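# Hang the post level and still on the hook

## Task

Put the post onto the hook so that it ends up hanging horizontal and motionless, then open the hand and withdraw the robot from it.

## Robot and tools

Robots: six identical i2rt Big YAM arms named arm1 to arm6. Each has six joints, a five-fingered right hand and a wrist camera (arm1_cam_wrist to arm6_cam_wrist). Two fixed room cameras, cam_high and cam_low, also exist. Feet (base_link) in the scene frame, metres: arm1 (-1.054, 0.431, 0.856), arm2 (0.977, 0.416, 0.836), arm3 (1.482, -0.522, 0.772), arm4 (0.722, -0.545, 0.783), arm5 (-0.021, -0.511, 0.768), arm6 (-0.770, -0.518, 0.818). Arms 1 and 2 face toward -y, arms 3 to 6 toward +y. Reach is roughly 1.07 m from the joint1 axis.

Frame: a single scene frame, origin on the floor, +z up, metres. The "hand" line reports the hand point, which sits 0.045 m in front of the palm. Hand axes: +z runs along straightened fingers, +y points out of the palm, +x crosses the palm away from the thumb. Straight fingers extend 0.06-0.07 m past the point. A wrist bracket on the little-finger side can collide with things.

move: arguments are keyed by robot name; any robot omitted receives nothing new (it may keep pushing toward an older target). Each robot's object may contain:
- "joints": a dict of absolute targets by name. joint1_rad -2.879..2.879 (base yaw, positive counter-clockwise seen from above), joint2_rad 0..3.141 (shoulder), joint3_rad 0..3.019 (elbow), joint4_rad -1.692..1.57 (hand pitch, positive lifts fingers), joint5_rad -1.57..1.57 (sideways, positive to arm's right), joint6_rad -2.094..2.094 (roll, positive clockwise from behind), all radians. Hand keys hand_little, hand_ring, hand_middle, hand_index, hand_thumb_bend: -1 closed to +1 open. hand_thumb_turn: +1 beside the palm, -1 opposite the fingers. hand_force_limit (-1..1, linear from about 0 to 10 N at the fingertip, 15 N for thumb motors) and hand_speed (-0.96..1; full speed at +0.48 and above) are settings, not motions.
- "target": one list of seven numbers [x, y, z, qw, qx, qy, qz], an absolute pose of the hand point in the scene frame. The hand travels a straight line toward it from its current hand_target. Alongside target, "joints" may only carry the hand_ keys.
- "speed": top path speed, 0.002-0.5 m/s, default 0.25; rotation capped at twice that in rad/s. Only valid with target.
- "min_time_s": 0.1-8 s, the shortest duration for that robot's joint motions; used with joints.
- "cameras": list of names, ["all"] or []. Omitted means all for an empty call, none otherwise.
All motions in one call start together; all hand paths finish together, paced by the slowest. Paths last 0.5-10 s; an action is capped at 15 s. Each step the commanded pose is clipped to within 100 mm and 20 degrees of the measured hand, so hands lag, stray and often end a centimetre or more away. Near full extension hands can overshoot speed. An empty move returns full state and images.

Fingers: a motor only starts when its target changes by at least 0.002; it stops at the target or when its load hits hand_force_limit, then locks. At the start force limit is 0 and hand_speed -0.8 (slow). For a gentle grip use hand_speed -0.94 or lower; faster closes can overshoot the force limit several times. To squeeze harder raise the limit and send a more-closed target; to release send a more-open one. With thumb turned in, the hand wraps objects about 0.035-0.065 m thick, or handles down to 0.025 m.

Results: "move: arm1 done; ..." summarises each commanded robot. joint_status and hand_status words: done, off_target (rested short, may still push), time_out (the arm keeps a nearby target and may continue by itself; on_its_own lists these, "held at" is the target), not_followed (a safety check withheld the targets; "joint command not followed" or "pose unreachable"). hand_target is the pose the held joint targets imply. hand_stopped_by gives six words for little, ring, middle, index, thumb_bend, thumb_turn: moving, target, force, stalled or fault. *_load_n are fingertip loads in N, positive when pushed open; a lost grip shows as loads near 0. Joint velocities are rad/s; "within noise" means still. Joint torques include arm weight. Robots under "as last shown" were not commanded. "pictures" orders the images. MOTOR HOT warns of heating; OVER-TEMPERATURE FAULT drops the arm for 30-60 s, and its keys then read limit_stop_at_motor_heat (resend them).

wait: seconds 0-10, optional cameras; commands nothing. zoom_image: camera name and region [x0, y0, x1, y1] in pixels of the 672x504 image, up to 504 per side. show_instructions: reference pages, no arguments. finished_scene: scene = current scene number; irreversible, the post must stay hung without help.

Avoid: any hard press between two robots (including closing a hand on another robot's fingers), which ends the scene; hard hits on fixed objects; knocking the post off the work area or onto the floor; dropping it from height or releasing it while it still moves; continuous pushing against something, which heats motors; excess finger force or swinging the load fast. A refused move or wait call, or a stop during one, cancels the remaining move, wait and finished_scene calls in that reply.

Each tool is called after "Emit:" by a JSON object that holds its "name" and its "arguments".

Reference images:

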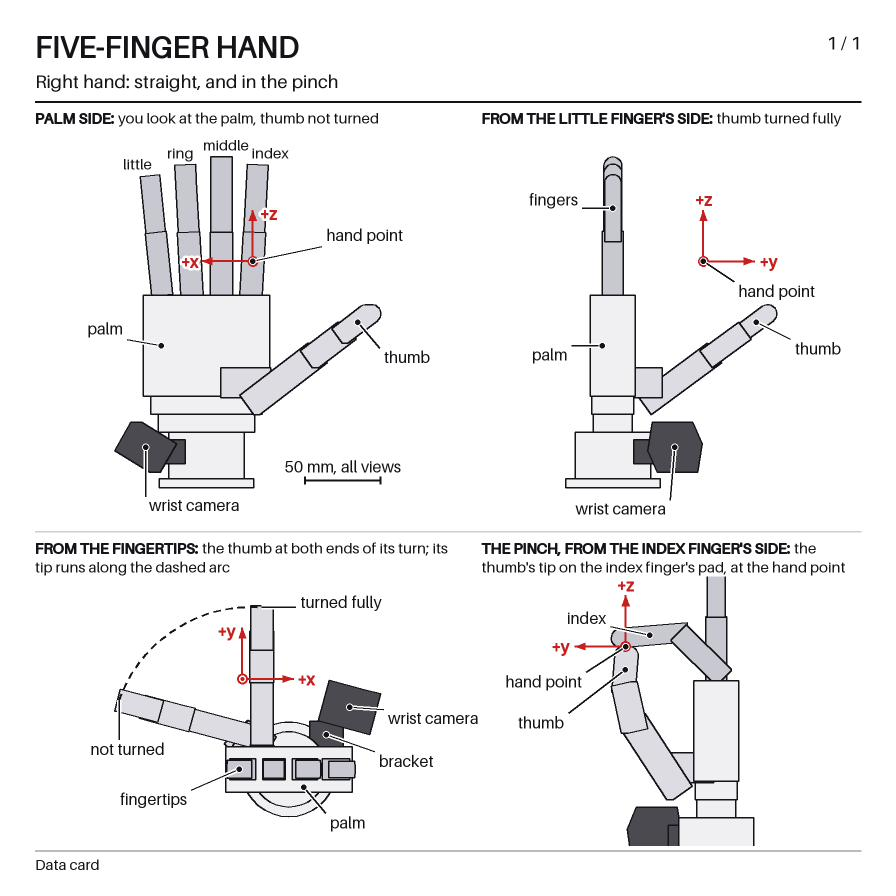

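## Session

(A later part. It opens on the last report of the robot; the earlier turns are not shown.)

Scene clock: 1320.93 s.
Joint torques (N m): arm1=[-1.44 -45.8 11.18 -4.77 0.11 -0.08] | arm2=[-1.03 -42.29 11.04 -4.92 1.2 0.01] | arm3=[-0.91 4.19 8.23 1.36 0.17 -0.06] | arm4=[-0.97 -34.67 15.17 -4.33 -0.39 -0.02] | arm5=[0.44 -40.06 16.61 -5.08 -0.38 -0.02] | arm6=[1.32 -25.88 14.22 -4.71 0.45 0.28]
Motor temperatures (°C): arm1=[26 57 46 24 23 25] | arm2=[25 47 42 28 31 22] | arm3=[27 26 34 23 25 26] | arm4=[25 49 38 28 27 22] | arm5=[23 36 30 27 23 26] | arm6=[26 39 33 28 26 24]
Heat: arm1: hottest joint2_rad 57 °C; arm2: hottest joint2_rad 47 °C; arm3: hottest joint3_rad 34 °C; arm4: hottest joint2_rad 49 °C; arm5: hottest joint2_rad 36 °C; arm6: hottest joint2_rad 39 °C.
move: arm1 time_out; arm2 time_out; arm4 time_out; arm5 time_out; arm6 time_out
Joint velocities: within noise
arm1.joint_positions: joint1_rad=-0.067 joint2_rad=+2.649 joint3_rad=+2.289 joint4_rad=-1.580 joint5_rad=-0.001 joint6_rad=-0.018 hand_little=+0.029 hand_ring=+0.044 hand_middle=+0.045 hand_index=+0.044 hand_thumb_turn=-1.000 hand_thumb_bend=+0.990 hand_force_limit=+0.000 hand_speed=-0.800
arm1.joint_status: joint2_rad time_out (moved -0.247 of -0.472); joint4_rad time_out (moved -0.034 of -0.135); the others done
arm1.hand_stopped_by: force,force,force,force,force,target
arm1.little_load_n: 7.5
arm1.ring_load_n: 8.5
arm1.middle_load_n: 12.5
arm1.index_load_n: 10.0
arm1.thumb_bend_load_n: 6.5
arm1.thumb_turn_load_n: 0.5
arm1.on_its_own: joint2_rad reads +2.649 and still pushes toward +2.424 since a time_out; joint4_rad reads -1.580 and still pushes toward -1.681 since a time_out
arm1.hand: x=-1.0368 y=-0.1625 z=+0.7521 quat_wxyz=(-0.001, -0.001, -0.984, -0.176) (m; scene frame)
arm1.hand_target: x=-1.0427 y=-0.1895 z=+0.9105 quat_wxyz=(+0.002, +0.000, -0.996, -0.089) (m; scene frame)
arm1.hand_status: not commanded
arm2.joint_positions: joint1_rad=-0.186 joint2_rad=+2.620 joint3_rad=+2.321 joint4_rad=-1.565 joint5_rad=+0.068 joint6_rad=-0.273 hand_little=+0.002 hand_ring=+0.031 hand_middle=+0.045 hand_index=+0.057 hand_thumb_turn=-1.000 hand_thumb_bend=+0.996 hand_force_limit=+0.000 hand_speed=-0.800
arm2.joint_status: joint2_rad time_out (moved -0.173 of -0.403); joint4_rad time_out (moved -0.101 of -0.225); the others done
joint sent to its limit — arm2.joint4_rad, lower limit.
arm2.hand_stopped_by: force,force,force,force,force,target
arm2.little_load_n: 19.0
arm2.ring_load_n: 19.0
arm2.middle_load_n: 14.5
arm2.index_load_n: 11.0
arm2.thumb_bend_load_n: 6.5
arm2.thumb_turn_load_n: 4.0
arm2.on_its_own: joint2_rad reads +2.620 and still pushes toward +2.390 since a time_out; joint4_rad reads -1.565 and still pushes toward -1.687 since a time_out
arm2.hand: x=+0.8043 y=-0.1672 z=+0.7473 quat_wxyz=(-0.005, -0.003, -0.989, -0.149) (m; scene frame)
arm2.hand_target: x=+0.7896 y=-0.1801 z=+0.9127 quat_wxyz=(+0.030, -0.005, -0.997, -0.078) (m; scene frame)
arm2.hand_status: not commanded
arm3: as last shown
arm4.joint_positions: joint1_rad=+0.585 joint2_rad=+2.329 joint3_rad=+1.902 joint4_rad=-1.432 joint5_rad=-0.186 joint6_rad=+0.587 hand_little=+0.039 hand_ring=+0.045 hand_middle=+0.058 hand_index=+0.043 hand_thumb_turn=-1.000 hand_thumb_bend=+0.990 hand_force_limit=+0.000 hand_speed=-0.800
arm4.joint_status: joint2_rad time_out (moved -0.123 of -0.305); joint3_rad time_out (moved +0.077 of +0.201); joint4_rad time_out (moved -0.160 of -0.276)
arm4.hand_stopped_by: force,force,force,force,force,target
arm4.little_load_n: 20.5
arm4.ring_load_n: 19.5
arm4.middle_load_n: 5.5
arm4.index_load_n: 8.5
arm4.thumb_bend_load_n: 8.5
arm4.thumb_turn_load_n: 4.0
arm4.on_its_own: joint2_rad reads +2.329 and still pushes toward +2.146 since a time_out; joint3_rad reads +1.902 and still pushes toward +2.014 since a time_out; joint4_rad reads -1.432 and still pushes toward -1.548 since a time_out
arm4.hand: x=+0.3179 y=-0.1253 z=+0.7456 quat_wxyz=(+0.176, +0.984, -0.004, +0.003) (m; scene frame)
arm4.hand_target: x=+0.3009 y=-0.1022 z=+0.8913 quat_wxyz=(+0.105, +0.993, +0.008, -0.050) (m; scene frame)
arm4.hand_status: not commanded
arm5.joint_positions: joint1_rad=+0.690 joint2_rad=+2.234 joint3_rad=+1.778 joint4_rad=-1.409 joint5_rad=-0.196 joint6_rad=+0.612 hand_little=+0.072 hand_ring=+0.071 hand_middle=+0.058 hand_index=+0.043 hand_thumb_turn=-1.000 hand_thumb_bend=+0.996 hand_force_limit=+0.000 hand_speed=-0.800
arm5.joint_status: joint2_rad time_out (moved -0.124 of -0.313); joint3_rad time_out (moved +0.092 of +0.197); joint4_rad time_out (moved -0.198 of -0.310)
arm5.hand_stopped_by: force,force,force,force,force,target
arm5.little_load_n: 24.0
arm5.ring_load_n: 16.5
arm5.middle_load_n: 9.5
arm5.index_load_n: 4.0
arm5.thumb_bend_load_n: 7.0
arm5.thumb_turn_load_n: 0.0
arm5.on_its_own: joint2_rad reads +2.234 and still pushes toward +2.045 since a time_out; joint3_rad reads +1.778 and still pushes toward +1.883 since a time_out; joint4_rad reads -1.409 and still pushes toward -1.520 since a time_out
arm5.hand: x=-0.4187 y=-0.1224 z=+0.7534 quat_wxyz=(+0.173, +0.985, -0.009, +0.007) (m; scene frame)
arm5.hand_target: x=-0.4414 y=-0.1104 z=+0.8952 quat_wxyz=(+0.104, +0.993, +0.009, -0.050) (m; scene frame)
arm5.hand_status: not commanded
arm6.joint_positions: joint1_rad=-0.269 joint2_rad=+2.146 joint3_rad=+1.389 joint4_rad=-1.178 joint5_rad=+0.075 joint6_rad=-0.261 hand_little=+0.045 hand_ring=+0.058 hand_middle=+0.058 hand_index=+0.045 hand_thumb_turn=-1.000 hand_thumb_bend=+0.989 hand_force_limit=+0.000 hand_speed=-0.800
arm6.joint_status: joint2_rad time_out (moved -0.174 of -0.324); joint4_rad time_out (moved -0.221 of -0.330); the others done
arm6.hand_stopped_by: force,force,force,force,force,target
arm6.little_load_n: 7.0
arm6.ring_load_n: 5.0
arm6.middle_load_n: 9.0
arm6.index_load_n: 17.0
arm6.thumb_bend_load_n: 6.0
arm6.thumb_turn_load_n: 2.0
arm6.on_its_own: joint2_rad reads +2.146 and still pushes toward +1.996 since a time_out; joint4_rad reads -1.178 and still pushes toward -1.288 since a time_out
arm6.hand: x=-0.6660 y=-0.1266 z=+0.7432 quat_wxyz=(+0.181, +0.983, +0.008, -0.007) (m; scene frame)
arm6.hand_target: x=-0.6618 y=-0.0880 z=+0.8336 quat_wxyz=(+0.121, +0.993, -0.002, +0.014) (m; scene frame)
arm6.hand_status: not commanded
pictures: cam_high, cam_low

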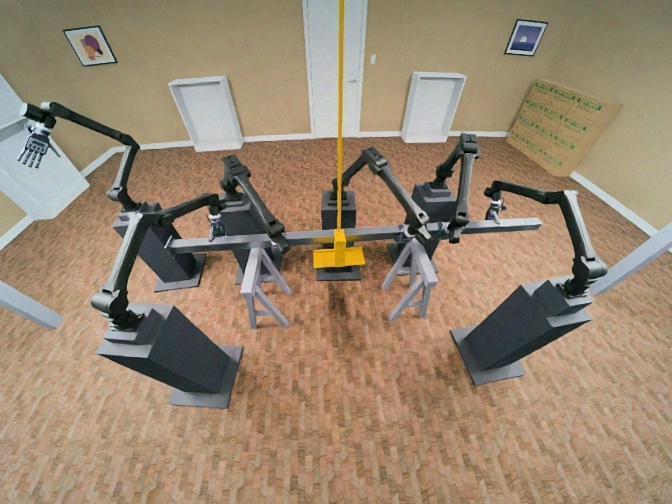

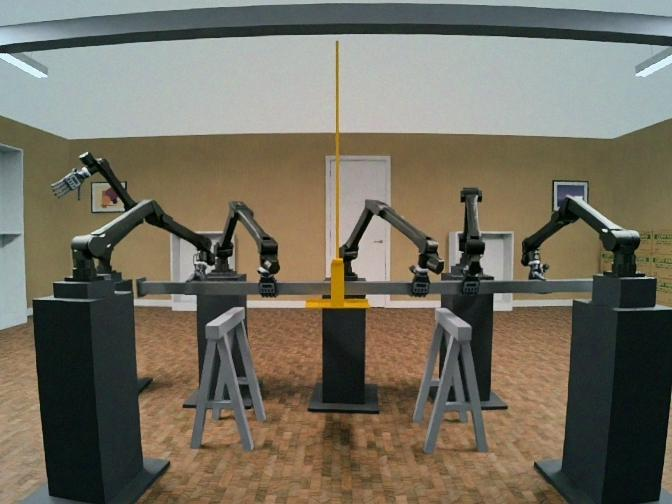

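Emit:
{"name": "move", "arguments": {"arm1": {"joints": {"joint1_rad": 0.051, "joint2_rad": 2.242, "joint3_rad": 1.989, "joint4_rad": -1.517, "joint5_rad": 0.0, "joint6_rad": 0.10}, "min_time_s": 5}, "arm2": {"joints": {"joint1_rad": -0.093, "joint2_rad": 2.155, "joint3_rad": 1.907, "joint4_rad": -1.495, "joint5_rad": 0.045, "joint6_rad": -0.18}, "min_time_s": 5}, "arm4": {"joints": {"joint1_rad": 0.439, "joint2_rad": 2.171, "joint3_rad": 2.088, "joint4_rad": -1.618, "joint5_rad": -0.142, "joint6_rad": 0.441}, "min_time_s": 5}, "arm5": {"joints": {"joint1_rad": 0.537, "joint2_rad": 2.064, "joint3_rad": 1.945, "joint4_rad": -1.586, "joint5_rad": -0.151, "joint6_rad": 0.459}, "min_time_s": 5}, "arm6": {"joints": {"joint1_rad": -0.371, "joint2_rad": 2.143, "joint3_rad": 1.806, "joint4_rad": -1.45, "joint5_rad": 0.108, "joint6_rad": -0.363}, "min_time_s": 5}, "cameras": ["cam_low", "cam_high"]}}

Scene clock: 1398.07 s.
Joint torques (N m): arm1=[-0.73 -41.99 9.94 -3.44 0.9 0.08] | arm2=[0.73 -38.3 9.36 -4.27 0.42 0.25] | arm3=[-1.14 4.13 8.24 1.37 0.17 -0.05] | arm4=[-1.73 -32.44 15.34 -4.3 -0.33 0.01] | arm5=[-1.61 -36.54 16.94 -5.08 -0.32 0] | arm6=[0.09 -25.29 17.63 -4.37 0.69 -0.04]
Motor temperatures (°C): arm1=[26 68 47 24 23 25] | arm2=[25 55 42 28 29 22] | arm3=[27 26 34 23 25 26] | arm4=[25 57 53 27 27 22] | arm5=[23 37 39 26 23 26] | arm6=[26 43 40 28 26 24]
Heat: arm1: hottest joint2_rad 68 °C; arm2: hottest joint2_rad 55 °C; arm3: hottest joint3_rad 34 °C; arm4: hottest joint2_rad 57 °C; arm5: hottest joint3_rad 39 °C; arm6: hottest joint2_rad 43 °C.
move: arm1 time_out; arm2 time_out; arm4 time_out; arm5 time_out; arm6 time_out
Joint velocities: within noise
arm1.joint_positions: joint1_rad=+0.049 joint2_rad=+2.448 joint3_rad=+1.946 joint4_rad=-1.449 joint5_rad=-0.025 joint6_rad=+0.093 hand_little=+0.029 hand_ring=+0.044 hand_middle=+0.045 hand_index=+0.044 hand_thumb_turn=-1.000 hand_thumb_bend=+0.990 hand_force_limit=+0.000 hand_speed=-0.800
arm1.joint_status: joint2_rad time_out (moved -0.201 of -0.407); joint4_rad time_out (moved +0.131 of +0.063); the others done
arm1.hand_stopped_by: force,force,force,force,force,target
arm1.little_load_n: 14.5
arm1.ring_load_n: 11.5
arm1.middle_load_n: 11.5
arm1.index_load_n: 5.0
arm1.thumb_bend_load_n: 7.5
arm1.thumb_turn_load_n: -5.0
arm1.on_its_own: joint2_rad reads +2.448 and still pushes toward +2.242 since a time_out; joint4_rad reads -1.449 and still pushes toward -1.517 since a time_out
arm1.hand: x=-0.9619 y=-0.1028 z=+0.7734 quat_wxyz=(+0.009, -0.001, -0.983, -0.182) (m; scene frame)
arm1.hand_target: x=-0.9613 y=-0.1334 z=+0.9018 quat_wxyz=(+0.013, -0.001, -0.996, -0.091) (m; scene frame)
arm1.hand_status: not commanded
arm2.joint_positions: joint1_rad=-0.106 joint2_rad=+2.367 joint3_rad=+1.869 joint4_rad=-1.392 joint5_rad=+0.037 joint6_rad=-0.199 hand_little=+0.002 hand_ring=+0.031 hand_middle=+0.045 hand_index=+0.057 hand_thumb_turn=-1.000 hand_thumb_bend=+0.996 hand_force_limit=+0.000 hand_speed=-0.800
arm2.joint_status: joint2_rad time_out (moved -0.254 of -0.465); joint4_rad time_out (moved +0.173 of +0.070); the others done
arm2.hand_stopped_by: force,force,force,force,force,target
arm2.little_load_n: 14.0
arm2.ring_load_n: 17.0
arm2.middle_load_n: 15.5
arm2.index_load_n: 13.0
arm2.thumb_bend_load_n: 5.0
arm2.thumb_turn_load_n: 3.5
arm2.on_its_own: joint2_rad reads +2.367 and still pushes toward +2.155 since a time_out; joint4_rad reads -1.392 and still pushes toward -1.495 since a time_out
arm2.hand: x=+0.8781 y=-0.1045 z=+0.7671 quat_wxyz=(-0.011, -0.002, -0.987, -0.159) (m; scene frame)
arm2.hand_target: x=+0.8822 y=-0.1236 z=+0.8985 quat_wxyz=(+0.009, -0.005, -0.996, -0.088) (m; scene frame)
arm2.hand_status: not commanded
arm3: as last shown
arm4.joint_positions: joint1_rad=+0.445 joint2_rad=+2.321 joint3_rad=+1.968 joint4_rad=-1.503 joint5_rad=-0.137 joint6_rad=+0.442 hand_little=+0.039 hand_ring=+0.045 hand_middle=+0.058 hand_index=+0.043 hand_thumb_turn=-1.000 hand_thumb_bend=+0.990 hand_force_limit=+0.000 hand_speed=-0.800
arm4.joint_status: joint2_rad time_out (moved -0.008 of -0.158); joint3_rad time_out (moved +0.066 of +0.186); joint4_rad time_out (moved -0.070 of -0.186); the others done
arm4.hand_stopped_by: force,force,force,force,force,target
arm4.little_load_n: 16.0
arm4.ring_load_n: 17.0
arm4.middle_load_n: 4.5
arm4.index_load_n: 12.0
arm4.thumb_bend_load_n: 9.0
arm4.thumb_turn_load_n: 5.5
arm4.on_its_own: joint2_rad reads +2.321 and still pushes toward +2.171 since a time_out; joint3_rad reads +1.968 and still pushes toward +2.080 since a time_out; joint4_rad reads -1.503 and still pushes toward -1.618 since a time_out
arm4.hand: x=+0.3930 y=-0.0657 z=+0.7702 quat_wxyz=(+0.163, +0.987, +0.002, +0.000) (m; scene frame)
arm4.hand_target: x=+0.3867 y=-0.0444 z=+0.8972 quat_wxyz=(+0.099, +0.994, +0.004, -0.035) (m; scene frame)
arm4.hand_status: not commanded
arm5.joint_positions: joint1_rad=+0.543 joint2_rad=+2.224 joint3_rad=+1.838 joint4_rad=-1.478 joint5_rad=-0.141 joint6_rad=+0.460 hand_little=+0.072 hand_ring=+0.071 hand_middle=+0.058 hand_index=+0.043 hand_thumb_turn=-1.000 hand_thumb_bend=+0.996 hand_force_limit=+0.000 hand_speed=-0.800
arm5.joint_status: joint2_rad time_out (moved -0.010 of -0.170); joint3_rad time_out (moved +0.060 of +0.167); joint4_rad time_out (moved -0.069 of -0.177); the others done
arm5.hand_stopped_by: force,force,force,force,force,target
arm5.little_load_n: 19.5
arm5.ring_load_n: 14.5
arm5.middle_load_n: 10.0
arm5.index_load_n: 8.5
arm5.thumb_bend_load_n: 7.0
arm5.thumb_turn_load_n: 3.0
arm5.on_its_own: joint2_rad reads +2.224 and still pushes toward +2.064 since a time_out; joint3_rad reads +1.838 and still pushes toward +1.945 since a time_out; joint4_rad reads -1.478 and still pushes toward -1.586 since a time_out
arm5.hand: x=-0.3431 y=-0.0625 z=+0.7779 quat_wxyz=(+0.160, +0.987, -0.003, +0.005) (m; scene frame)
arm5.hand_target: x=-0.3514 y=-0.0449 z=+0.9041 quat_wxyz=(+0.092, +0.995, +0.001, -0.036) (m; scene frame)
arm5.hand_status: not commanded
arm6.joint_positions: joint1_rad=-0.364 joint2_rad=+2.253 joint3_rad=+1.696 joint4_rad=-1.349 joint5_rad=+0.097 joint6_rad=-0.355 hand_little=+0.044 hand_ring=+0.057 hand_middle=+0.058 hand_index=+0.045 hand_thumb_turn=-1.000 hand_thumb_bend=+0.989 hand_force_limit=+0.000 hand_speed=-0.800
arm6.joint_status: joint3_rad time_out (moved +0.307 of +0.417); joint4_rad time_out (moved -0.170 of -0.272); the others done
arm6.hand_stopped_by: force,force,force,force,force,target
arm6.little_load_n: 5.5
arm6.ring_load_n: 4.5
arm6.middle_load_n: 9.5
arm6.index_load_n: 20.0
arm6.thumb_bend_load_n: 6.0
arm6.thumb_turn_load_n: 1.5
arm6.on_its_own: joint3_rad reads +1.696 and still pushes toward +1.806 since a time_out; joint4_rad reads -1.349 and still pushes toward -1.450 since a time_out
arm6.hand: x=-0.5916 y=-0.0658 z=+0.7713 quat_wxyz=(+0.169, +0.985, +0.009, -0.009) (m; scene frame)
arm6.hand_target: x=-0.5742 y=-0.0355 z=+0.8617 quat_wxyz=(+0.116, +0.993, +0.007, +0.016) (m; scene frame)
arm6.hand_status: not commanded
pictures: cam_high, cam_low

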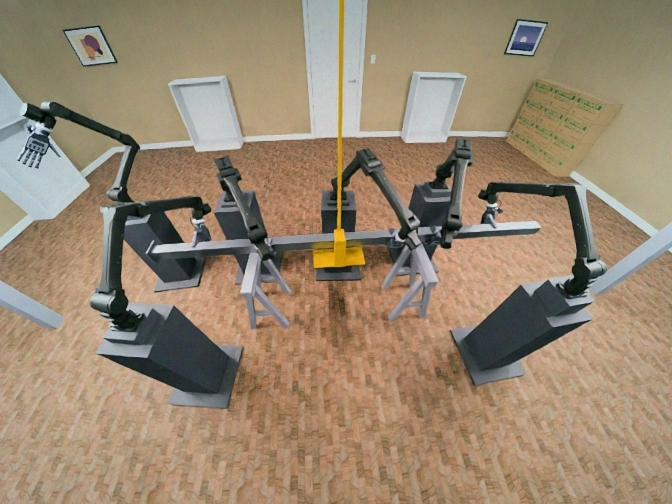

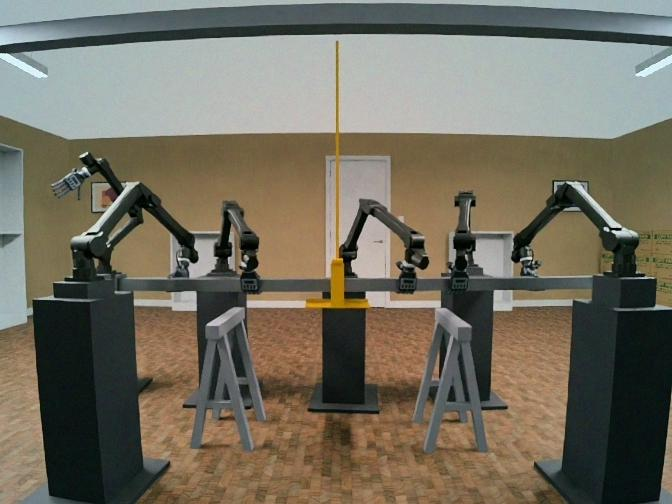

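Emit:
{"name": "move", "arguments": {"arm1": {"joints": {"joint1_rad": 0.194, "joint2_rad": 2.137, "joint3_rad": 1.775, "joint4_rad": -1.449, "joint5_rad": -0.07, "joint6_rad": 0.238}, "min_time_s": 5}, "arm2": {"joints": {"joint1_rad": 0.019, "joint2_rad": 2.007, "joint3_rad": 1.617, "joint4_rad": -1.374, "joint5_rad": 0.0, "joint6_rad": -0.074}, "min_time_s": 5}, "arm4": {"joints": {"joint1_rad": 0.297, "joint2_rad": 2.231, "joint3_rad": 2.242, "joint4_rad": -1.69, "joint5_rad": -0.093, "joint6_rad": 0.294}, "min_time_s": 5}, "arm5": {"joints": {"joint1_rad": 0.388, "joint2_rad": 2.117, "joint3_rad": 2.08, "joint4_rad": -1.68, "joint5_rad": -0.095, "joint6_rad": 0.305}, "min_time_s": 5}, "arm6": {"joints": {"joint1_rad": -0.449, "joint2_rad": 2.318, "joint3_rad": 2.255, "joint4_rad": -1.684, "joint5_rad": 0.122, "joint6_rad": -0.44}, "min_time_s": 5}, "cameras": ["cam_low", "cam_high", "arm4_cam_wrist", "arm5_cam_wrist"]}}

Scene clock: 1424.77 s.
Joint torques (N m): arm1=[-0.32 -37.77 9.05 -3.33 0.09 0.24] | arm2=[0.91 -34.32 8.98 -3.89 0.04 0.23] | arm3=[-1.03 4.31 8.17 1.4 0.17 -0.05] | arm4=[-2.14 -31.44 15.72 -3.48 -0.05 -0.05] | arm5=[-1.08 -35.66 17.98 -5.65 -0.02 -0.16] | arm6=[0.15 -29.04 18.86 -4.51 0.71 -0.07]
Motor temperatures (°C): arm1=[26 69 46 24 24 25] | arm2=[25 58 39 28 28 22] | arm3=[27 26 34 23 25 26] | arm4=[25 55 54 27 27 22] | arm5=[23 37 39 26 23 26] | arm6=[26 46 46 28 26 24]
Heat: arm1: hottest joint2_rad 69 °C; arm2: hottest joint2_rad 58 °C; arm3: hottest joint3_rad 34 °C; arm4: hottest joint2_rad 55 °C; arm5: hottest joint3_rad 39 °C; arm6: hottest joint2_rad 46 °C.
move: arm1 time_out; arm2 time_out; arm4 time_out; arm5 time_out; arm6 time_out
Joint velocities: within noise
arm1.joint_positions: joint1_rad=+0.187 joint2_rad=+2.315 joint3_rad=+1.739 joint4_rad=-1.384 joint5_rad=-0.076 joint6_rad=+0.214 hand_little=+0.029 hand_ring=+0.044 hand_middle=+0.045 hand_index=+0.043 hand_thumb_turn=-1.000 hand_thumb_bend=+0.990 hand_force_limit=+0.000 hand_speed=-0.800
arm1.joint_status: joint2_rad time_out (moved -0.133 of -0.311); joint4_rad time_out (moved +0.065 of +0.000); the others done
arm1.hand_stopped_by: force,force,force,force,force,target
arm1.little_load_n: 13.0
arm1.ring_load_n: 10.5
arm1.middle_load_n: 11.5
arm1.index_load_n: 4.0
arm1.thumb_bend_load_n: 7.0
arm1.thumb_turn_load_n: -3.0
arm1.on_its_own: joint2_rad reads +2.315 and still pushes toward +2.137 since a time_out; joint4_rad reads -1.384 and still pushes toward -1.449 since a time_out
arm1.hand: x=-0.8827 y=-0.0428 z=+0.7927 quat_wxyz=(+0.010, +0.002, -0.982, -0.189) (m; scene frame)
arm1.hand_target: x=-0.8723 y=-0.0660 z=+0.8961 quat_wxyz=(-0.002, -0.003, -0.993, -0.117) (m; scene frame)
arm1.hand_status: not commanded
arm2.joint_positions: joint1_rad=+0.004 joint2_rad=+2.195 joint3_rad=+1.578 joint4_rad=-1.282 joint5_rad=+0.002 joint6_rad=-0.091 hand_little=+0.002 hand_ring=+0.031 hand_middle=+0.045 hand_index=+0.057 hand_thumb_turn=-1.000 hand_thumb_bend=+0.996 hand_force_limit=+0.000 hand_speed=-0.800
arm2.joint_status: joint2_rad time_out (moved -0.171 of -0.360); joint4_rad time_out (moved +0.110 of +0.018); the others done
arm2.hand_stopped_by: force,force,force,force,force,target
arm2.little_load_n: 14.5
arm2.ring_load_n: 17.0
arm2.middle_load_n: 15.5
arm2.index_load_n: 12.5
arm2.thumb_bend_load_n: 5.0
arm2.thumb_turn_load_n: 2.0
arm2.on_its_own: joint2_rad reads +2.195 and still pushes toward +2.007 since a time_out; joint4_rad reads -1.282 and still pushes toward -1.374 since a time_out
arm2.hand: x=+0.9563 y=-0.0483 z=+0.7800 quat_wxyz=(-0.012, -0.003, -0.987, -0.163) (m; scene frame)
arm2.hand_target: x=+0.9635 y=-0.0688 z=+0.8854 quat_wxyz=(-0.004, -0.004, -0.995, -0.096) (m; scene frame)
arm2.hand_status: not commanded
arm3.joint_positions: joint1_rad=-0.416 joint2_rad=+0.627 joint3_rad=+1.448 joint4_rad=-1.499 joint5_rad=+0.285 joint6_rad=-1.412 hand_little=+1.000 hand_ring=+1.000 hand_middle=+1.000 hand_index=+1.000 hand_thumb_turn=+1.000 hand_thumb_bend=+1.000 hand_force_limit=+0.000 hand_speed=-0.800
arm3.joint_status: not commanded
arm3.hand_stopped_by: target,target,target,target,target,target
arm3.little_load_n: 0.0
arm3.ring_load_n: 0.0
arm3.middle_load_n: 0.0
arm3.index_load_n: 0.0
arm3.thumb_bend_load_n: 0.0
arm3.thumb_turn_load_n: 0.0
arm3.hand: x=+1.6364 y=-0.3784 z=+1.2743 quat_wxyz=(-0.174, +0.794, +0.415, +0.409) (m; scene frame)
arm3.hand_target: x=+1.6359 y=-0.3795 z=+1.2823 quat_wxyz=(-0.181, +0.790, +0.411, +0.416) (m; scene frame)
arm3.hand_status: not commanded
arm4.joint_positions: joint1_rad=+0.307 joint2_rad=+2.361 joint3_rad=+2.100 joint4_rad=-1.599 joint5_rad=-0.093 joint6_rad=+0.304 hand_little=+0.039 hand_ring=+0.045 hand_middle=+0.058 hand_index=+0.043 hand_thumb_turn=-1.000 hand_thumb_bend=+0.990 hand_force_limit=+0.000 hand_speed=-0.800
arm4.joint_status: joint3_rad time_out (moved +0.132 of +0.274); joint4_rad time_out (moved -0.096 of -0.187); the others done
arm4.hand_stopped_by: force,force,force,force,force,target
arm4.little_load_n: 15.5
arm4.ring_load_n: 17.0
arm4.middle_load_n: 5.0
arm4.index_load_n: 13.5
arm4.thumb_bend_load_n: 8.5
arm4.thumb_turn_load_n: 6.0
arm4.on_its_own: joint3_rad reads +2.100 and still pushes toward +2.212 since a time_out; joint4_rad reads -1.599 and still pushes toward -1.690 since a time_out
arm4.hand: x=+0.4721 y=-0.0101 z=+0.7887 quat_wxyz=(+0.158, +0.987, +0.006, -0.001) (m; scene frame)
arm4.hand_target: x=+0.4724 y=+0.0119 z=+0.9036 quat_wxyz=(+0.086, +0.996, +0.009, -0.025) (m; scene frame)
arm4.hand_status: not commanded
arm5.joint_positions: joint1_rad=+0.395 joint2_rad=+2.252 joint3_rad=+1.955 joint4_rad=-1.562 joint5_rad=-0.093 joint6_rad=+0.319 hand_little=+0.072 hand_ring=+0.071 hand_middle=+0.058 hand_index=+0.044 hand_thumb_turn=-1.000 hand_thumb_bend=+0.996 hand_force_limit=+0.000 hand_speed=-0.800
arm5.joint_status: joint3_rad time_out (moved +0.117 of +0.242); joint4_rad time_out (moved -0.084 of -0.202); the others done
arm5.hand_stopped_by: force,force,force,force,force,target
arm5.little_load_n: 19.0
arm5.ring_load_n: 14.0
arm5.middle_load_n: 10.5
arm5.index_load_n: 12.0
arm5.thumb_bend_load_n: 7.0
arm5.thumb_turn_load_n: 3.0
arm5.on_its_own: joint3_rad reads +1.955 and still pushes toward +2.067 since a time_out; joint4_rad reads -1.562 and still pushes toward -1.680 since a time_out
arm5.hand: x=-0.2630 y=-0.0044 z=+0.7996 quat_wxyz=(+0.149, +0.989, -0.002, +0.004) (m; scene frame)
arm5.hand_target: x=-0.2630 y=+0.0074 z=+0.9163 quat_wxyz=(+0.089, +0.996, +0.004, -0.019) (m; scene frame)
arm5.hand_status: not commanded
arm6.joint_positions: joint1_rad=-0.443 joint2_rad=+2.444 joint3_rad=+2.133 joint4_rad=-1.579 joint5_rad=+0.111 joint6_rad=-0.430 hand_little=+0.044 hand_ring=+0.057 hand_middle=+0.058 hand_index=+0.046 hand_thumb_turn=-1.000 hand_thumb_bend=+0.989 hand_force_limit=+0.000 hand_speed=-0.800
arm6.joint_status: joint3_rad time_out (moved +0.437 of +0.559); joint4_rad time_out (moved -0.230 of -0.335); the others done
arm6.hand_stopped_by: force,force,force,force,force,target
arm6.little_load_n: 3.0
arm6.ring_load_n: 3.5
arm6.middle_load_n: 10.0
arm6.index_load_n: 21.5
arm6.thumb_bend_load_n: 6.0
arm6.thumb_turn_load_n: 0.5
arm6.on_its_own: joint3_rad reads +2.133 and still pushes toward +2.246 since a time_out; joint4_rad reads -1.579 and still pushes toward -1.684 since a time_out
arm6.hand: x=-0.5139 y=-0.0071 z=+0.7960 quat_wxyz=(+0.163, +0.986, +0.008, -0.013) (m; scene frame)
arm6.hand_target: x=-0.4993 y=+0.0101 z=+0.9083 quat_wxyz=(+0.106, +0.994, +0.006, +0.019) (m; scene frame)
arm6.hand_status: not commanded
pictures: arm4_cam_wrist, arm5_cam_wrist, cam_high, cam_low
camera_calibration:
arm4_cam_wrist: T_world_to_cam=[[0.285392, -0.917378, 0.277433, -0.363771], [-0.817406, -0.081846, 0.570218, -0.0651803], [-0.500399, -0.389512, -0.773228, 0.953428], [0, 0, 0, 1]] pos_world=[0.527633, 0.032321, 0.875307]
arm5_cam_wrist: T_world_to_cam=[[0.238288, -0.937777, 0.252573, -0.139893], [-0.848749, -0.0746718, 0.523498, -0.639004], [-0.472064, -0.339114, -0.813731, 0.637712], [0, 0, 0, 1]] pos_world=[-0.207978, 0.0373528, 0.888776]

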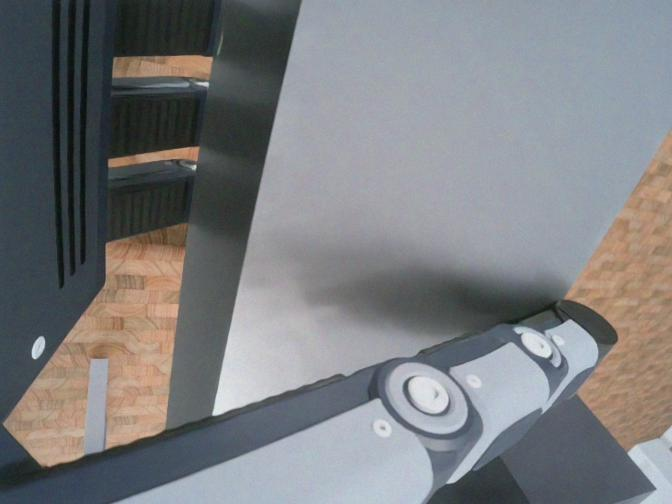

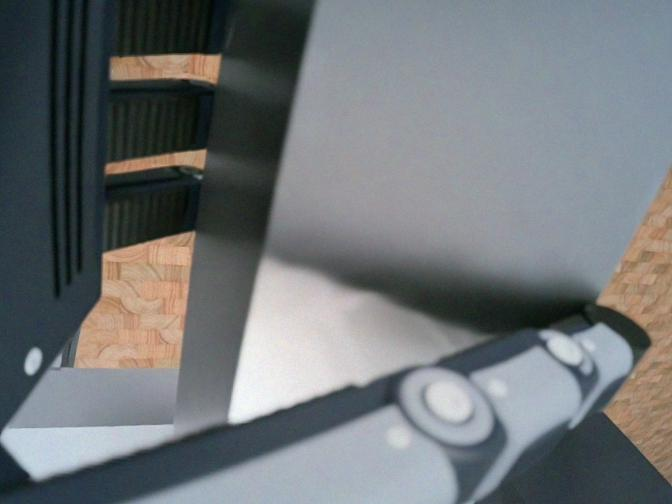

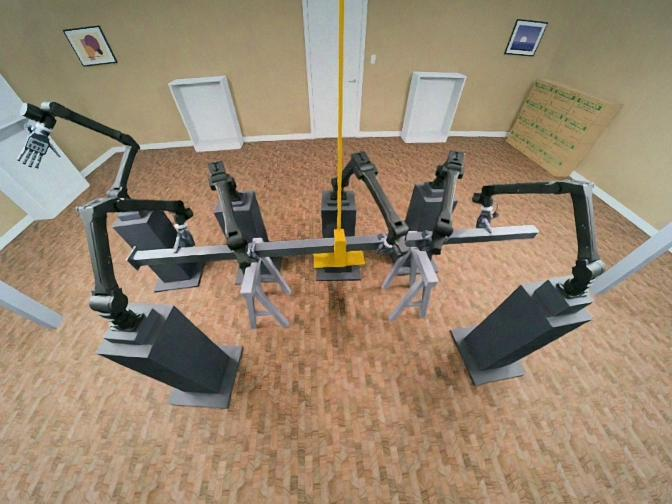

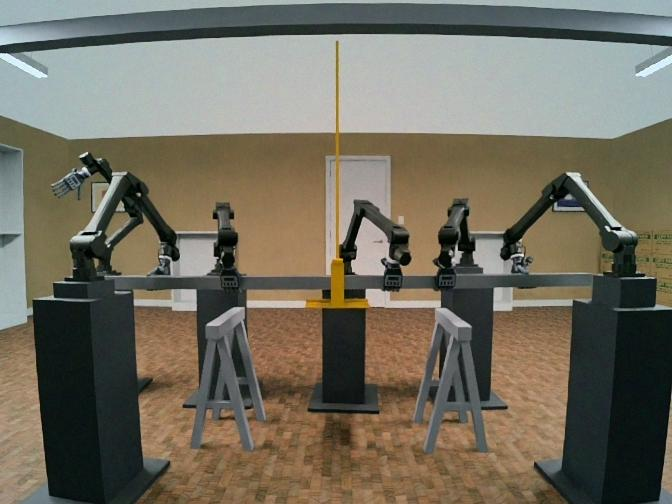

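Emit:
{"name": "move", "arguments": {"arm1": {"joints": {"joint2_rad": 2.218, "joint3_rad": 1.778, "joint4_rad": -1.371}, "min_time_s": 4}, "arm2": {"joints": {"joint2_rad": 2.083, "joint3_rad": 1.614, "joint4_rad": -1.289}, "min_time_s": 4}, "arm4": {"joints": {"joint2_rad": 2.286, "joint3_rad": 2.181, "joint4_rad": -1.604}, "min_time_s": 4}, "arm5": {"joints": {"joint2_rad": 2.172, "joint3_rad": 2.029, "joint4_rad": -1.587}, "min_time_s": 4}, "arm6": {"joints": {"joint2_rad": 2.380, "joint3_rad": 2.227, "joint4_rad": -1.603}, "min_time_s": 4}, "cameras": ["cam_low", "cam_high"]}}

Scene clock: 1459.17 s.
Joint torques (N m): arm1=[-0.62 -33.32 10.41 -3.08 -0.07 0.22] | arm2=[0.85 -32.09 9.66 -3.56 0.05 0.24] | arm3=[-1.08 4.19 8.23 1.37 0.16 -0.06] | arm4=[-2.02 -31.44 13.2 -1.73 0.07 0.02] | arm5=[-1.38 -35.08 14.01 -3 0.16 -0.07] | arm6=[0.21 -28.16 16.95 -2.61 0.56 -0.06]
Motor temperatures (°C): arm1=[26 69 45 24 23 25] | arm2=[25 52 38 28 27 22] | arm3=[27 26 34 23 25 26] | arm4=[25 56 58 27 26 22] | arm5=[23 37 39 26 22 26] | arm6=[26 51 50 28 26 24]
Heat: arm1: hottest joint2_rad 69 °C; arm2: hottest joint2_rad 52 °C; arm3: hottest joint3_rad 34 °C; arm4: hottest joint3_rad 58 °C; arm5: hottest joint3_rad 39 °C; arm6: hottest joint2_rad 51 °C.
move: arm1 time_out; arm2 time_out; arm4 done; arm5 done; arm6 time_out
Joint velocities: within noise
arm1.joint_positions: joint1_rad=+0.187 joint2_rad=+2.342 joint3_rad=+1.723 joint4_rad=-1.311 joint5_rad=-0.071 joint6_rad=+0.216 hand_little=+0.029 hand_ring=+0.044 hand_middle=+0.045 hand_index=+0.043 hand_thumb_turn=-1.000 hand_thumb_bend=+0.990 hand_force_limit=+0.000 hand_speed=-0.800
arm1.joint_status: joint4_rad time_out (moved +0.073 of +0.013); the others done
arm1.hand_stopped_by: force,force,force,force,force,target
arm1.little_load_n: 13.5
arm1.ring_load_n: 11.0
arm1.middle_load_n: 12.0
arm1.index_load_n: 6.0
arm1.thumb_bend_load_n: 7.5
arm1.thumb_turn_load_n: -1.5
arm1.on_its_own: joint4_rad reads -1.311 and still pushes toward -1.371 since a time_out
arm1.hand: x=-0.8826 y=-0.0465 z=+0.7659 quat_wxyz=(+0.009, +0.002, -0.985, -0.175) (m; scene frame)
arm1.hand_target: x=-0.8702 y=-0.0768 z=+0.8469 quat_wxyz=(-0.002, -0.003, -0.993, -0.117) (m; scene frame)
arm1.hand_status: not commanded
arm2.joint_positions: joint1_rad=+0.004 joint2_rad=+2.241 joint3_rad=+1.562 joint4_rad=-1.205 joint5_rad=+0.001 joint6_rad=-0.091 hand_little=+0.002 hand_ring=+0.031 hand_middle=+0.045 hand_index=+0.057 hand_thumb_turn=-1.000 hand_thumb_bend=+0.996 hand_force_limit=+0.000 hand_speed=-0.800
arm2.joint_status: joint2_rad time_out (moved +0.046 of -0.112); joint4_rad time_out (moved +0.078 of -0.007); the others done
arm2.hand_stopped_by: force,force,force,force,force,target
arm2.little_load_n: 13.5
arm2.ring_load_n: 17.0
arm2.middle_load_n: 15.5
arm2.index_load_n: 12.5
arm2.thumb_bend_load_n: 4.0
arm2.thumb_turn_load_n: 1.5
arm2.on_its_own: joint2_rad reads +2.241 and still pushes toward +2.083 since a time_out; joint4_rad reads -1.205 and still pushes toward -1.289 since a time_out
arm2.hand: x=+0.9560 y=-0.0499 z=+0.7461 quat_wxyz=(-0.011, -0.003, -0.988, -0.155) (m; scene frame)
arm2.hand_target: x=+0.9622 y=-0.0807 z=+0.8393 quat_wxyz=(-0.004, -0.004, -0.996, -0.093) (m; scene frame)
arm2.hand_status: not commanded
arm3: as last shown
arm4.joint_positions: joint1_rad=+0.307 joint2_rad=+2.412 joint3_rad=+2.100 joint4_rad=-1.562 joint5_rad=-0.095 joint6_rad=+0.296 hand_little=+0.039 hand_ring=+0.045 hand_middle=+0.058 hand_index=+0.043 hand_thumb_turn=-1.000 hand_thumb_bend=+0.990 hand_force_limit=+0.000 hand_speed=-0.800
arm4.joint_status: all done
arm4.hand_stopped_by: force,force,force,force,force,target
arm4.little_load_n: 17.0
arm4.ring_load_n: 17.5
arm4.middle_load_n: 4.5
arm4.index_load_n: 12.5
arm4.thumb_bend_load_n: 9.0
arm4.thumb_turn_load_n: 4.5
arm4.hand: x=+0.4715 y=-0.0092 z=+0.7553 quat_wxyz=(+0.165, +0.986, +0.009, +0.000) (m; scene frame)
arm4.hand_target: x=+0.4686 y=+0.0223 z=+0.8543 quat_wxyz=(+0.086, +0.996, +0.009, -0.025) (m; scene frame)
arm4.hand_status: not commanded
arm5.joint_positions: joint1_rad=+0.395 joint2_rad=+2.304 joint3_rad=+1.955 joint4_rad=-1.533 joint5_rad=-0.097 joint6_rad=+0.313 hand_little=+0.072 hand_ring=+0.071 hand_middle=+0.058 hand_index=+0.044 hand_thumb_turn=-1.000 hand_thumb_bend=+0.996 hand_force_limit=+0.000 hand_speed=-0.800
arm5.joint_status: all done
arm5.hand_stopped_by: force,force,force,force,force,target
arm5.little_load_n: 20.0
arm5.ring_load_n: 14.5
arm5.middle_load_n: 10.0
arm5.index_load_n: 9.5
arm5.thumb_bend_load_n: 7.5
arm5.thumb_turn_load_n: 1.5
arm5.hand: x=-0.2636 y=-0.0039 z=+0.7685 quat_wxyz=(+0.161, +0.987, +0.000, +0.005) (m; scene frame)
arm5.hand_target: x=-0.2666 y=+0.0189 z=+0.8661 quat_wxyz=(+0.089, +0.996, +0.004, -0.019) (m; scene frame)
arm5.hand_status: not commanded
arm6.joint_positions: joint1_rad=-0.444 joint2_rad=+2.491 joint3_rad=+2.133 joint4_rad=-1.551 joint5_rad=+0.115 joint6_rad=-0.431 hand_little=+0.044 hand_ring=+0.057 hand_middle=+0.058 hand_index=+0.046 hand_thumb_turn=-1.000 hand_thumb_bend=+0.989 hand_force_limit=+0.000 hand_speed=-0.800
arm6.joint_status: joint3_rad time_out (moved +0.000 of +0.094); the others done
arm6.hand_stopped_by: force,force,force,force,force,target
arm6.little_load_n: 3.0
arm6.ring_load_n: 3.0
arm6.middle_load_n: 9.0
arm6.index_load_n: 22.0
arm6.thumb_bend_load_n: 7.0
arm6.thumb_turn_load_n: 1.0
arm6.on_its_own: joint3_rad reads +2.133 and still pushes toward +2.227 since a time_out
arm6.hand: x=-0.5134 y=-0.0090 z=+0.7657 quat_wxyz=(+0.173, +0.985, +0.008, -0.015) (m; scene frame)
arm6.hand_target: x=-0.4946 y=+0.0197 z=+0.8583 quat_wxyz=(+0.106, +0.994, +0.006, +0.019) (m; scene frame)
arm6.hand_status: not commanded
pictures: cam_high, cam_low

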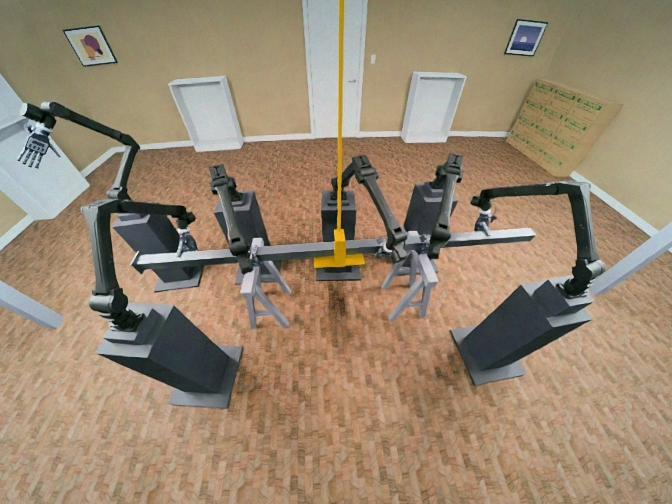

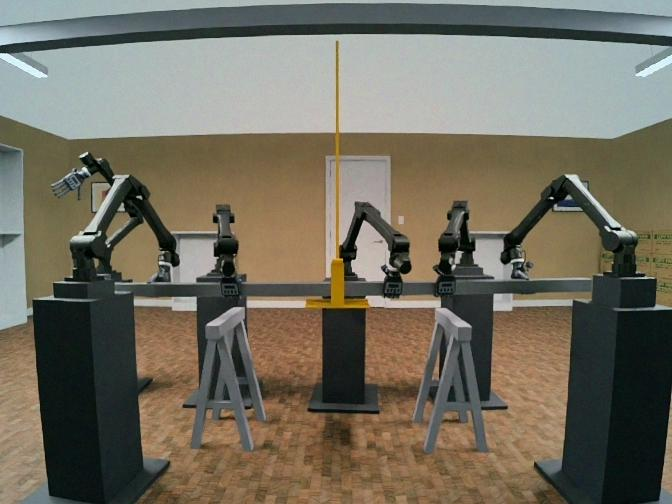

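Emit:
{"name": "move", "arguments": {"arm1": {"joints": {"joint2_rad": 2.305, "joint3_rad": 1.78, "joint4_rad": -1.293}, "min_time_s": 4}, "arm2": {"joints": {"joint2_rad": 2.143, "joint3_rad": 1.611, "joint4_rad": -1.225}, "min_time_s": 4}, "arm4": {"joints": {"joint2_rad": 2.340, "joint3_rad": 2.150, "joint4_rad": -1.526}, "min_time_s": 4}, "arm5": {"joints": {"joint2_rad": 2.225, "joint3_rad": 1.99, "joint4_rad": -1.503}, "min_time_s": 4}, "arm6": {"joints": {"joint2_rad": 2.443, "joint3_rad": 2.205, "joint4_rad": -1.53}, "min_time_s": 4}, "cameras": ["cam_low", "cam_high"]}}

Emit:
{"name": "zoom_image", "arguments": {"camera": "cam_low", "region": [290, 240, 390, 340]}}

Scene clock: 1481.10 s.
Joint torques (N m): arm1=[-0.44 -32.91 10.15 -3 0 0.21] | arm2=[0.73 -32.32 9.11 -3.54 0.04 0.23] | arm3=[-1.14 4.25 8.2 1.36 0.17 -0.05] | arm4=[-1.9 -31.15 11.71 -1.36 0 0.01] | arm5=[-1.49 -35.84 12.23 -2.84 0.12 -0.08] | arm6=[0.15 -28.45 14.67 -2.47 0.57 -0.08]
Motor temperatures (°C): arm1=[26 68 46 23 23 25] | arm2=[25 52 38 28 27 22] | arm3=[27 26 34 23 25 26] | arm4=[25 55 55 26 26 22] | arm5=[23 38 38 26 22 26] | arm6=[26 50 51 28 26 24]
Heat: arm1: hottest joint2_rad 68 °C; arm2: hottest joint2_rad 52 °C; arm3: hottest joint3_rad 34 °C; arm4: hottest joint2_rad 55 °C; arm5: hottest joint2_rad 38 °C; arm6: hottest joint3_rad 51 °C.
move: arm1 time_out; arm2 time_out; arm4 done; arm5 done; arm6 done
Joint velocities: within noise
arm1.joint_positions: joint1_rad=+0.188 joint2_rad=+2.420 joint3_rad=+1.723 joint4_rad=-1.234 joint5_rad=-0.073 joint6_rad=+0.216 hand_little=+0.029 hand_ring=+0.044 hand_middle=+0.045 hand_index=+0.043 hand_thumb_turn=-1.000 hand_thumb_bend=+0.990 hand_force_limit=+0.000 hand_speed=-0.800
arm1.joint_status: joint4_rad time_out (moved +0.077 of +0.018); the others done
arm1.hand_stopped_by: force,force,force,force,force,target
arm1.little_load_n: 14.5
arm1.ring_load_n: 11.5
arm1.middle_load_n: 11.5
arm1.index_load_n: 5.0
arm1.thumb_bend_load_n: 7.5
arm1.thumb_turn_load_n: -2.0
arm1.on_its_own: joint4_rad reads -1.234 and still pushes toward -1.293 since a time_out
arm1.hand: x=-0.8828 y=-0.0452 z=+0.7174 quat_wxyz=(+0.008, +0.002, -0.984, -0.176) (m; scene frame)
arm1.hand_target: x=-0.8694 y=-0.0824 z=+0.7932 quat_wxyz=(-0.001, -0.003, -0.993, -0.121) (m; scene frame)
arm1.hand_status: not commanded
arm2.joint_positions: joint1_rad=+0.004 joint2_rad=+2.304 joint3_rad=+1.562 joint4_rad=-1.142 joint5_rad=+0.001 joint6_rad=-0.091 hand_little=+0.002 hand_ring=+0.031 hand_middle=+0.045 hand_index=+0.057 hand_thumb_turn=-1.000 hand_thumb_bend=+0.996 hand_force_limit=+0.000 hand_speed=-0.800
arm2.joint_status: joint2_rad time_out (moved +0.063 of -0.098); joint4_rad time_out (moved +0.063 of -0.020); the others done
arm2.hand_stopped_by: force,force,force,force,force,target
arm2.little_load_n: 16.5
arm2.ring_load_n: 18.5
arm2.middle_load_n: 15.0
arm2.index_load_n: 11.0
arm2.thumb_bend_load_n: 4.5
arm2.thumb_turn_load_n: -0.5
arm2.on_its_own: joint2_rad reads +2.304 and still pushes toward +2.143 since a time_out; joint4_rad reads -1.142 and still pushes toward -1.225 since a time_out
arm2.hand: x=+0.9558 y=-0.0497 z=+0.7094 quat_wxyz=(-0.011, -0.003, -0.988, -0.155) (m; scene frame)
arm2.hand_target: x=+0.9615 y=-0.0869 z=+0.8031 quat_wxyz=(-0.004, -0.004, -0.996, -0.092) (m; scene frame)
arm2.hand_status: not commanded
arm3: as last shown
arm4.joint_positions: joint1_rad=+0.307 joint2_rad=+2.461 joint3_rad=+2.087 joint4_rad=-1.495 joint5_rad=-0.094 joint6_rad=+0.296 hand_little=+0.039 hand_ring=+0.045 hand_middle=+0.058 hand_index=+0.043 hand_thumb_turn=-1.000 hand_thumb_bend=+0.990 hand_force_limit=+0.000 hand_speed=-0.800
arm4.joint_status: all done
arm4.hand_stopped_by: force,force,force,force,force,target
arm4.little_load_n: 14.5
arm4.ring_load_n: 16.0
arm4.middle_load_n: 4.0
arm4.index_load_n: 14.0
arm4.thumb_bend_load_n: 9.0
arm4.thumb_turn_load_n: 6.0
arm4.hand: x=+0.4707 y=-0.0069 z=+0.7159 quat_wxyz=(+0.162, +0.987, +0.009, +0.000) (m; scene frame)
arm4.hand_target: x=+0.4666 y=+0.0273 z=+0.8062 quat_wxyz=(+0.090, +0.996, +0.008, -0.024) (m; scene frame)
arm4.hand_status: not commanded
arm5.joint_positions: joint1_rad=+0.395 joint2_rad=+2.356 joint3_rad=+1.933 joint4_rad=-1.450 joint5_rad=-0.095 joint6_rad=+0.313 hand_little=+0.072 hand_ring=+0.071 hand_middle=+0.058 hand_index=+0.044 hand_thumb_turn=-1.000 hand_thumb_bend=+0.996 hand_force_limit=+0.000 hand_speed=-0.800
arm5.joint_status: all done
arm5.hand_stopped_by: force,force,force,force,force,target
arm5.little_load_n: 18.0
arm5.ring_load_n: 13.5
arm5.middle_load_n: 10.5
arm5.index_load_n: 12.5
arm5.thumb_bend_load_n: 7.5
arm5.thumb_turn_load_n: 3.0
arm5.hand: x=-0.2642 y=-0.0004 z=+0.7249 quat_wxyz=(+0.156, +0.988, +0.000, +0.005) (m; scene frame)
arm5.hand_target: x=-0.2682 y=+0.0242 z=+0.8179 quat_wxyz=(+0.093, +0.996, +0.004, -0.018) (m; scene frame)
arm5.hand_status: not commanded
arm6.joint_positions: joint1_rad=-0.444 joint2_rad=+2.555 joint3_rad=+2.133 joint4_rad=-1.481 joint5_rad=+0.114 joint6_rad=-0.429 hand_little=+0.044 hand_ring=+0.057 hand_middle=+0.058 hand_index=+0.046 hand_thumb_turn=-1.000 hand_thumb_bend=+0.989 hand_force_limit=+0.000 hand_speed=-0.800
arm6.joint_status: all done
arm6.hand_stopped_by: force,force,force,force,force,target
arm6.little_load_n: 2.0
arm6.ring_load_n: 2.5
arm6.middle_load_n: 9.5
arm6.index_load_n: 23.0
arm6.thumb_bend_load_n: 7.0
arm6.thumb_turn_load_n: 2.0
arm6.hand: x=-0.5121 y=-0.0061 z=+0.7203 quat_wxyz=(+0.170, +0.985, +0.007, -0.014) (m; scene frame)
arm6.hand_target: x=-0.4928 y=+0.0233 z=+0.8073 quat_wxyz=(+0.111, +0.994, +0.007, +0.017) (m; scene frame)
arm6.hand_status: not commanded
pictures: cam_high, cam_low

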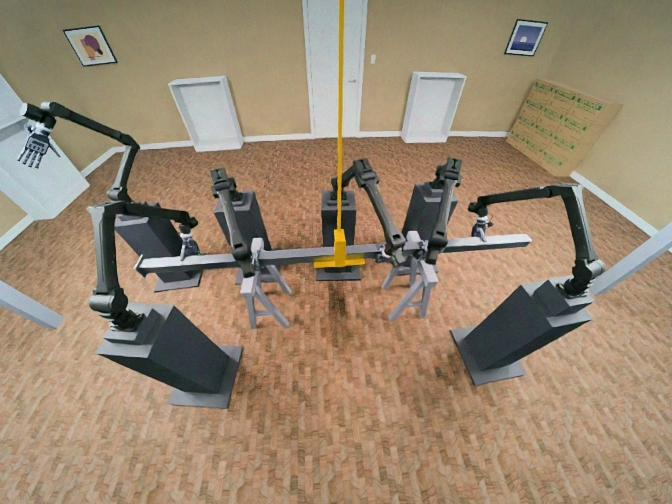

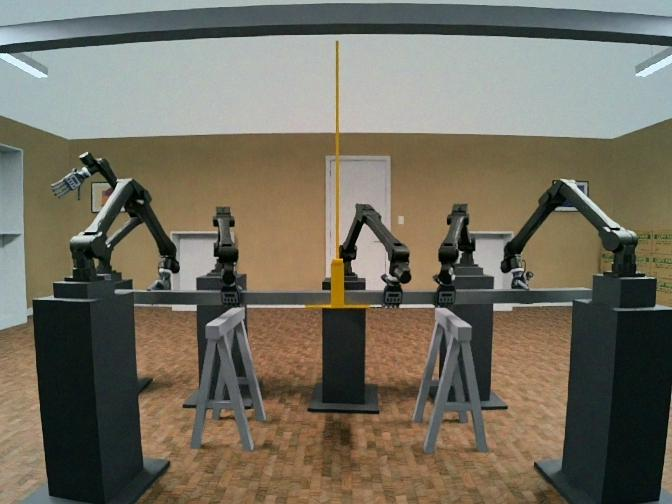

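Scaled by 5.040 from the camera's 672x504 image, which has a finer 960x720 frame.

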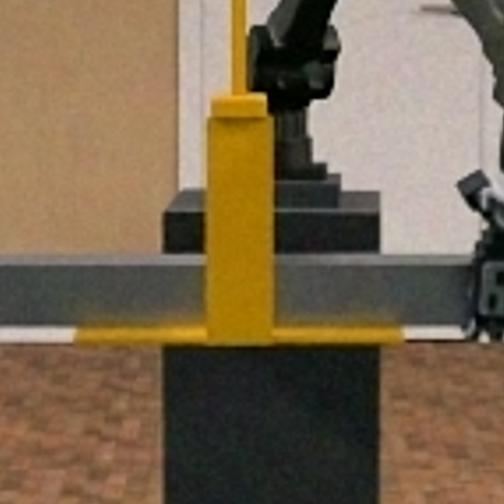

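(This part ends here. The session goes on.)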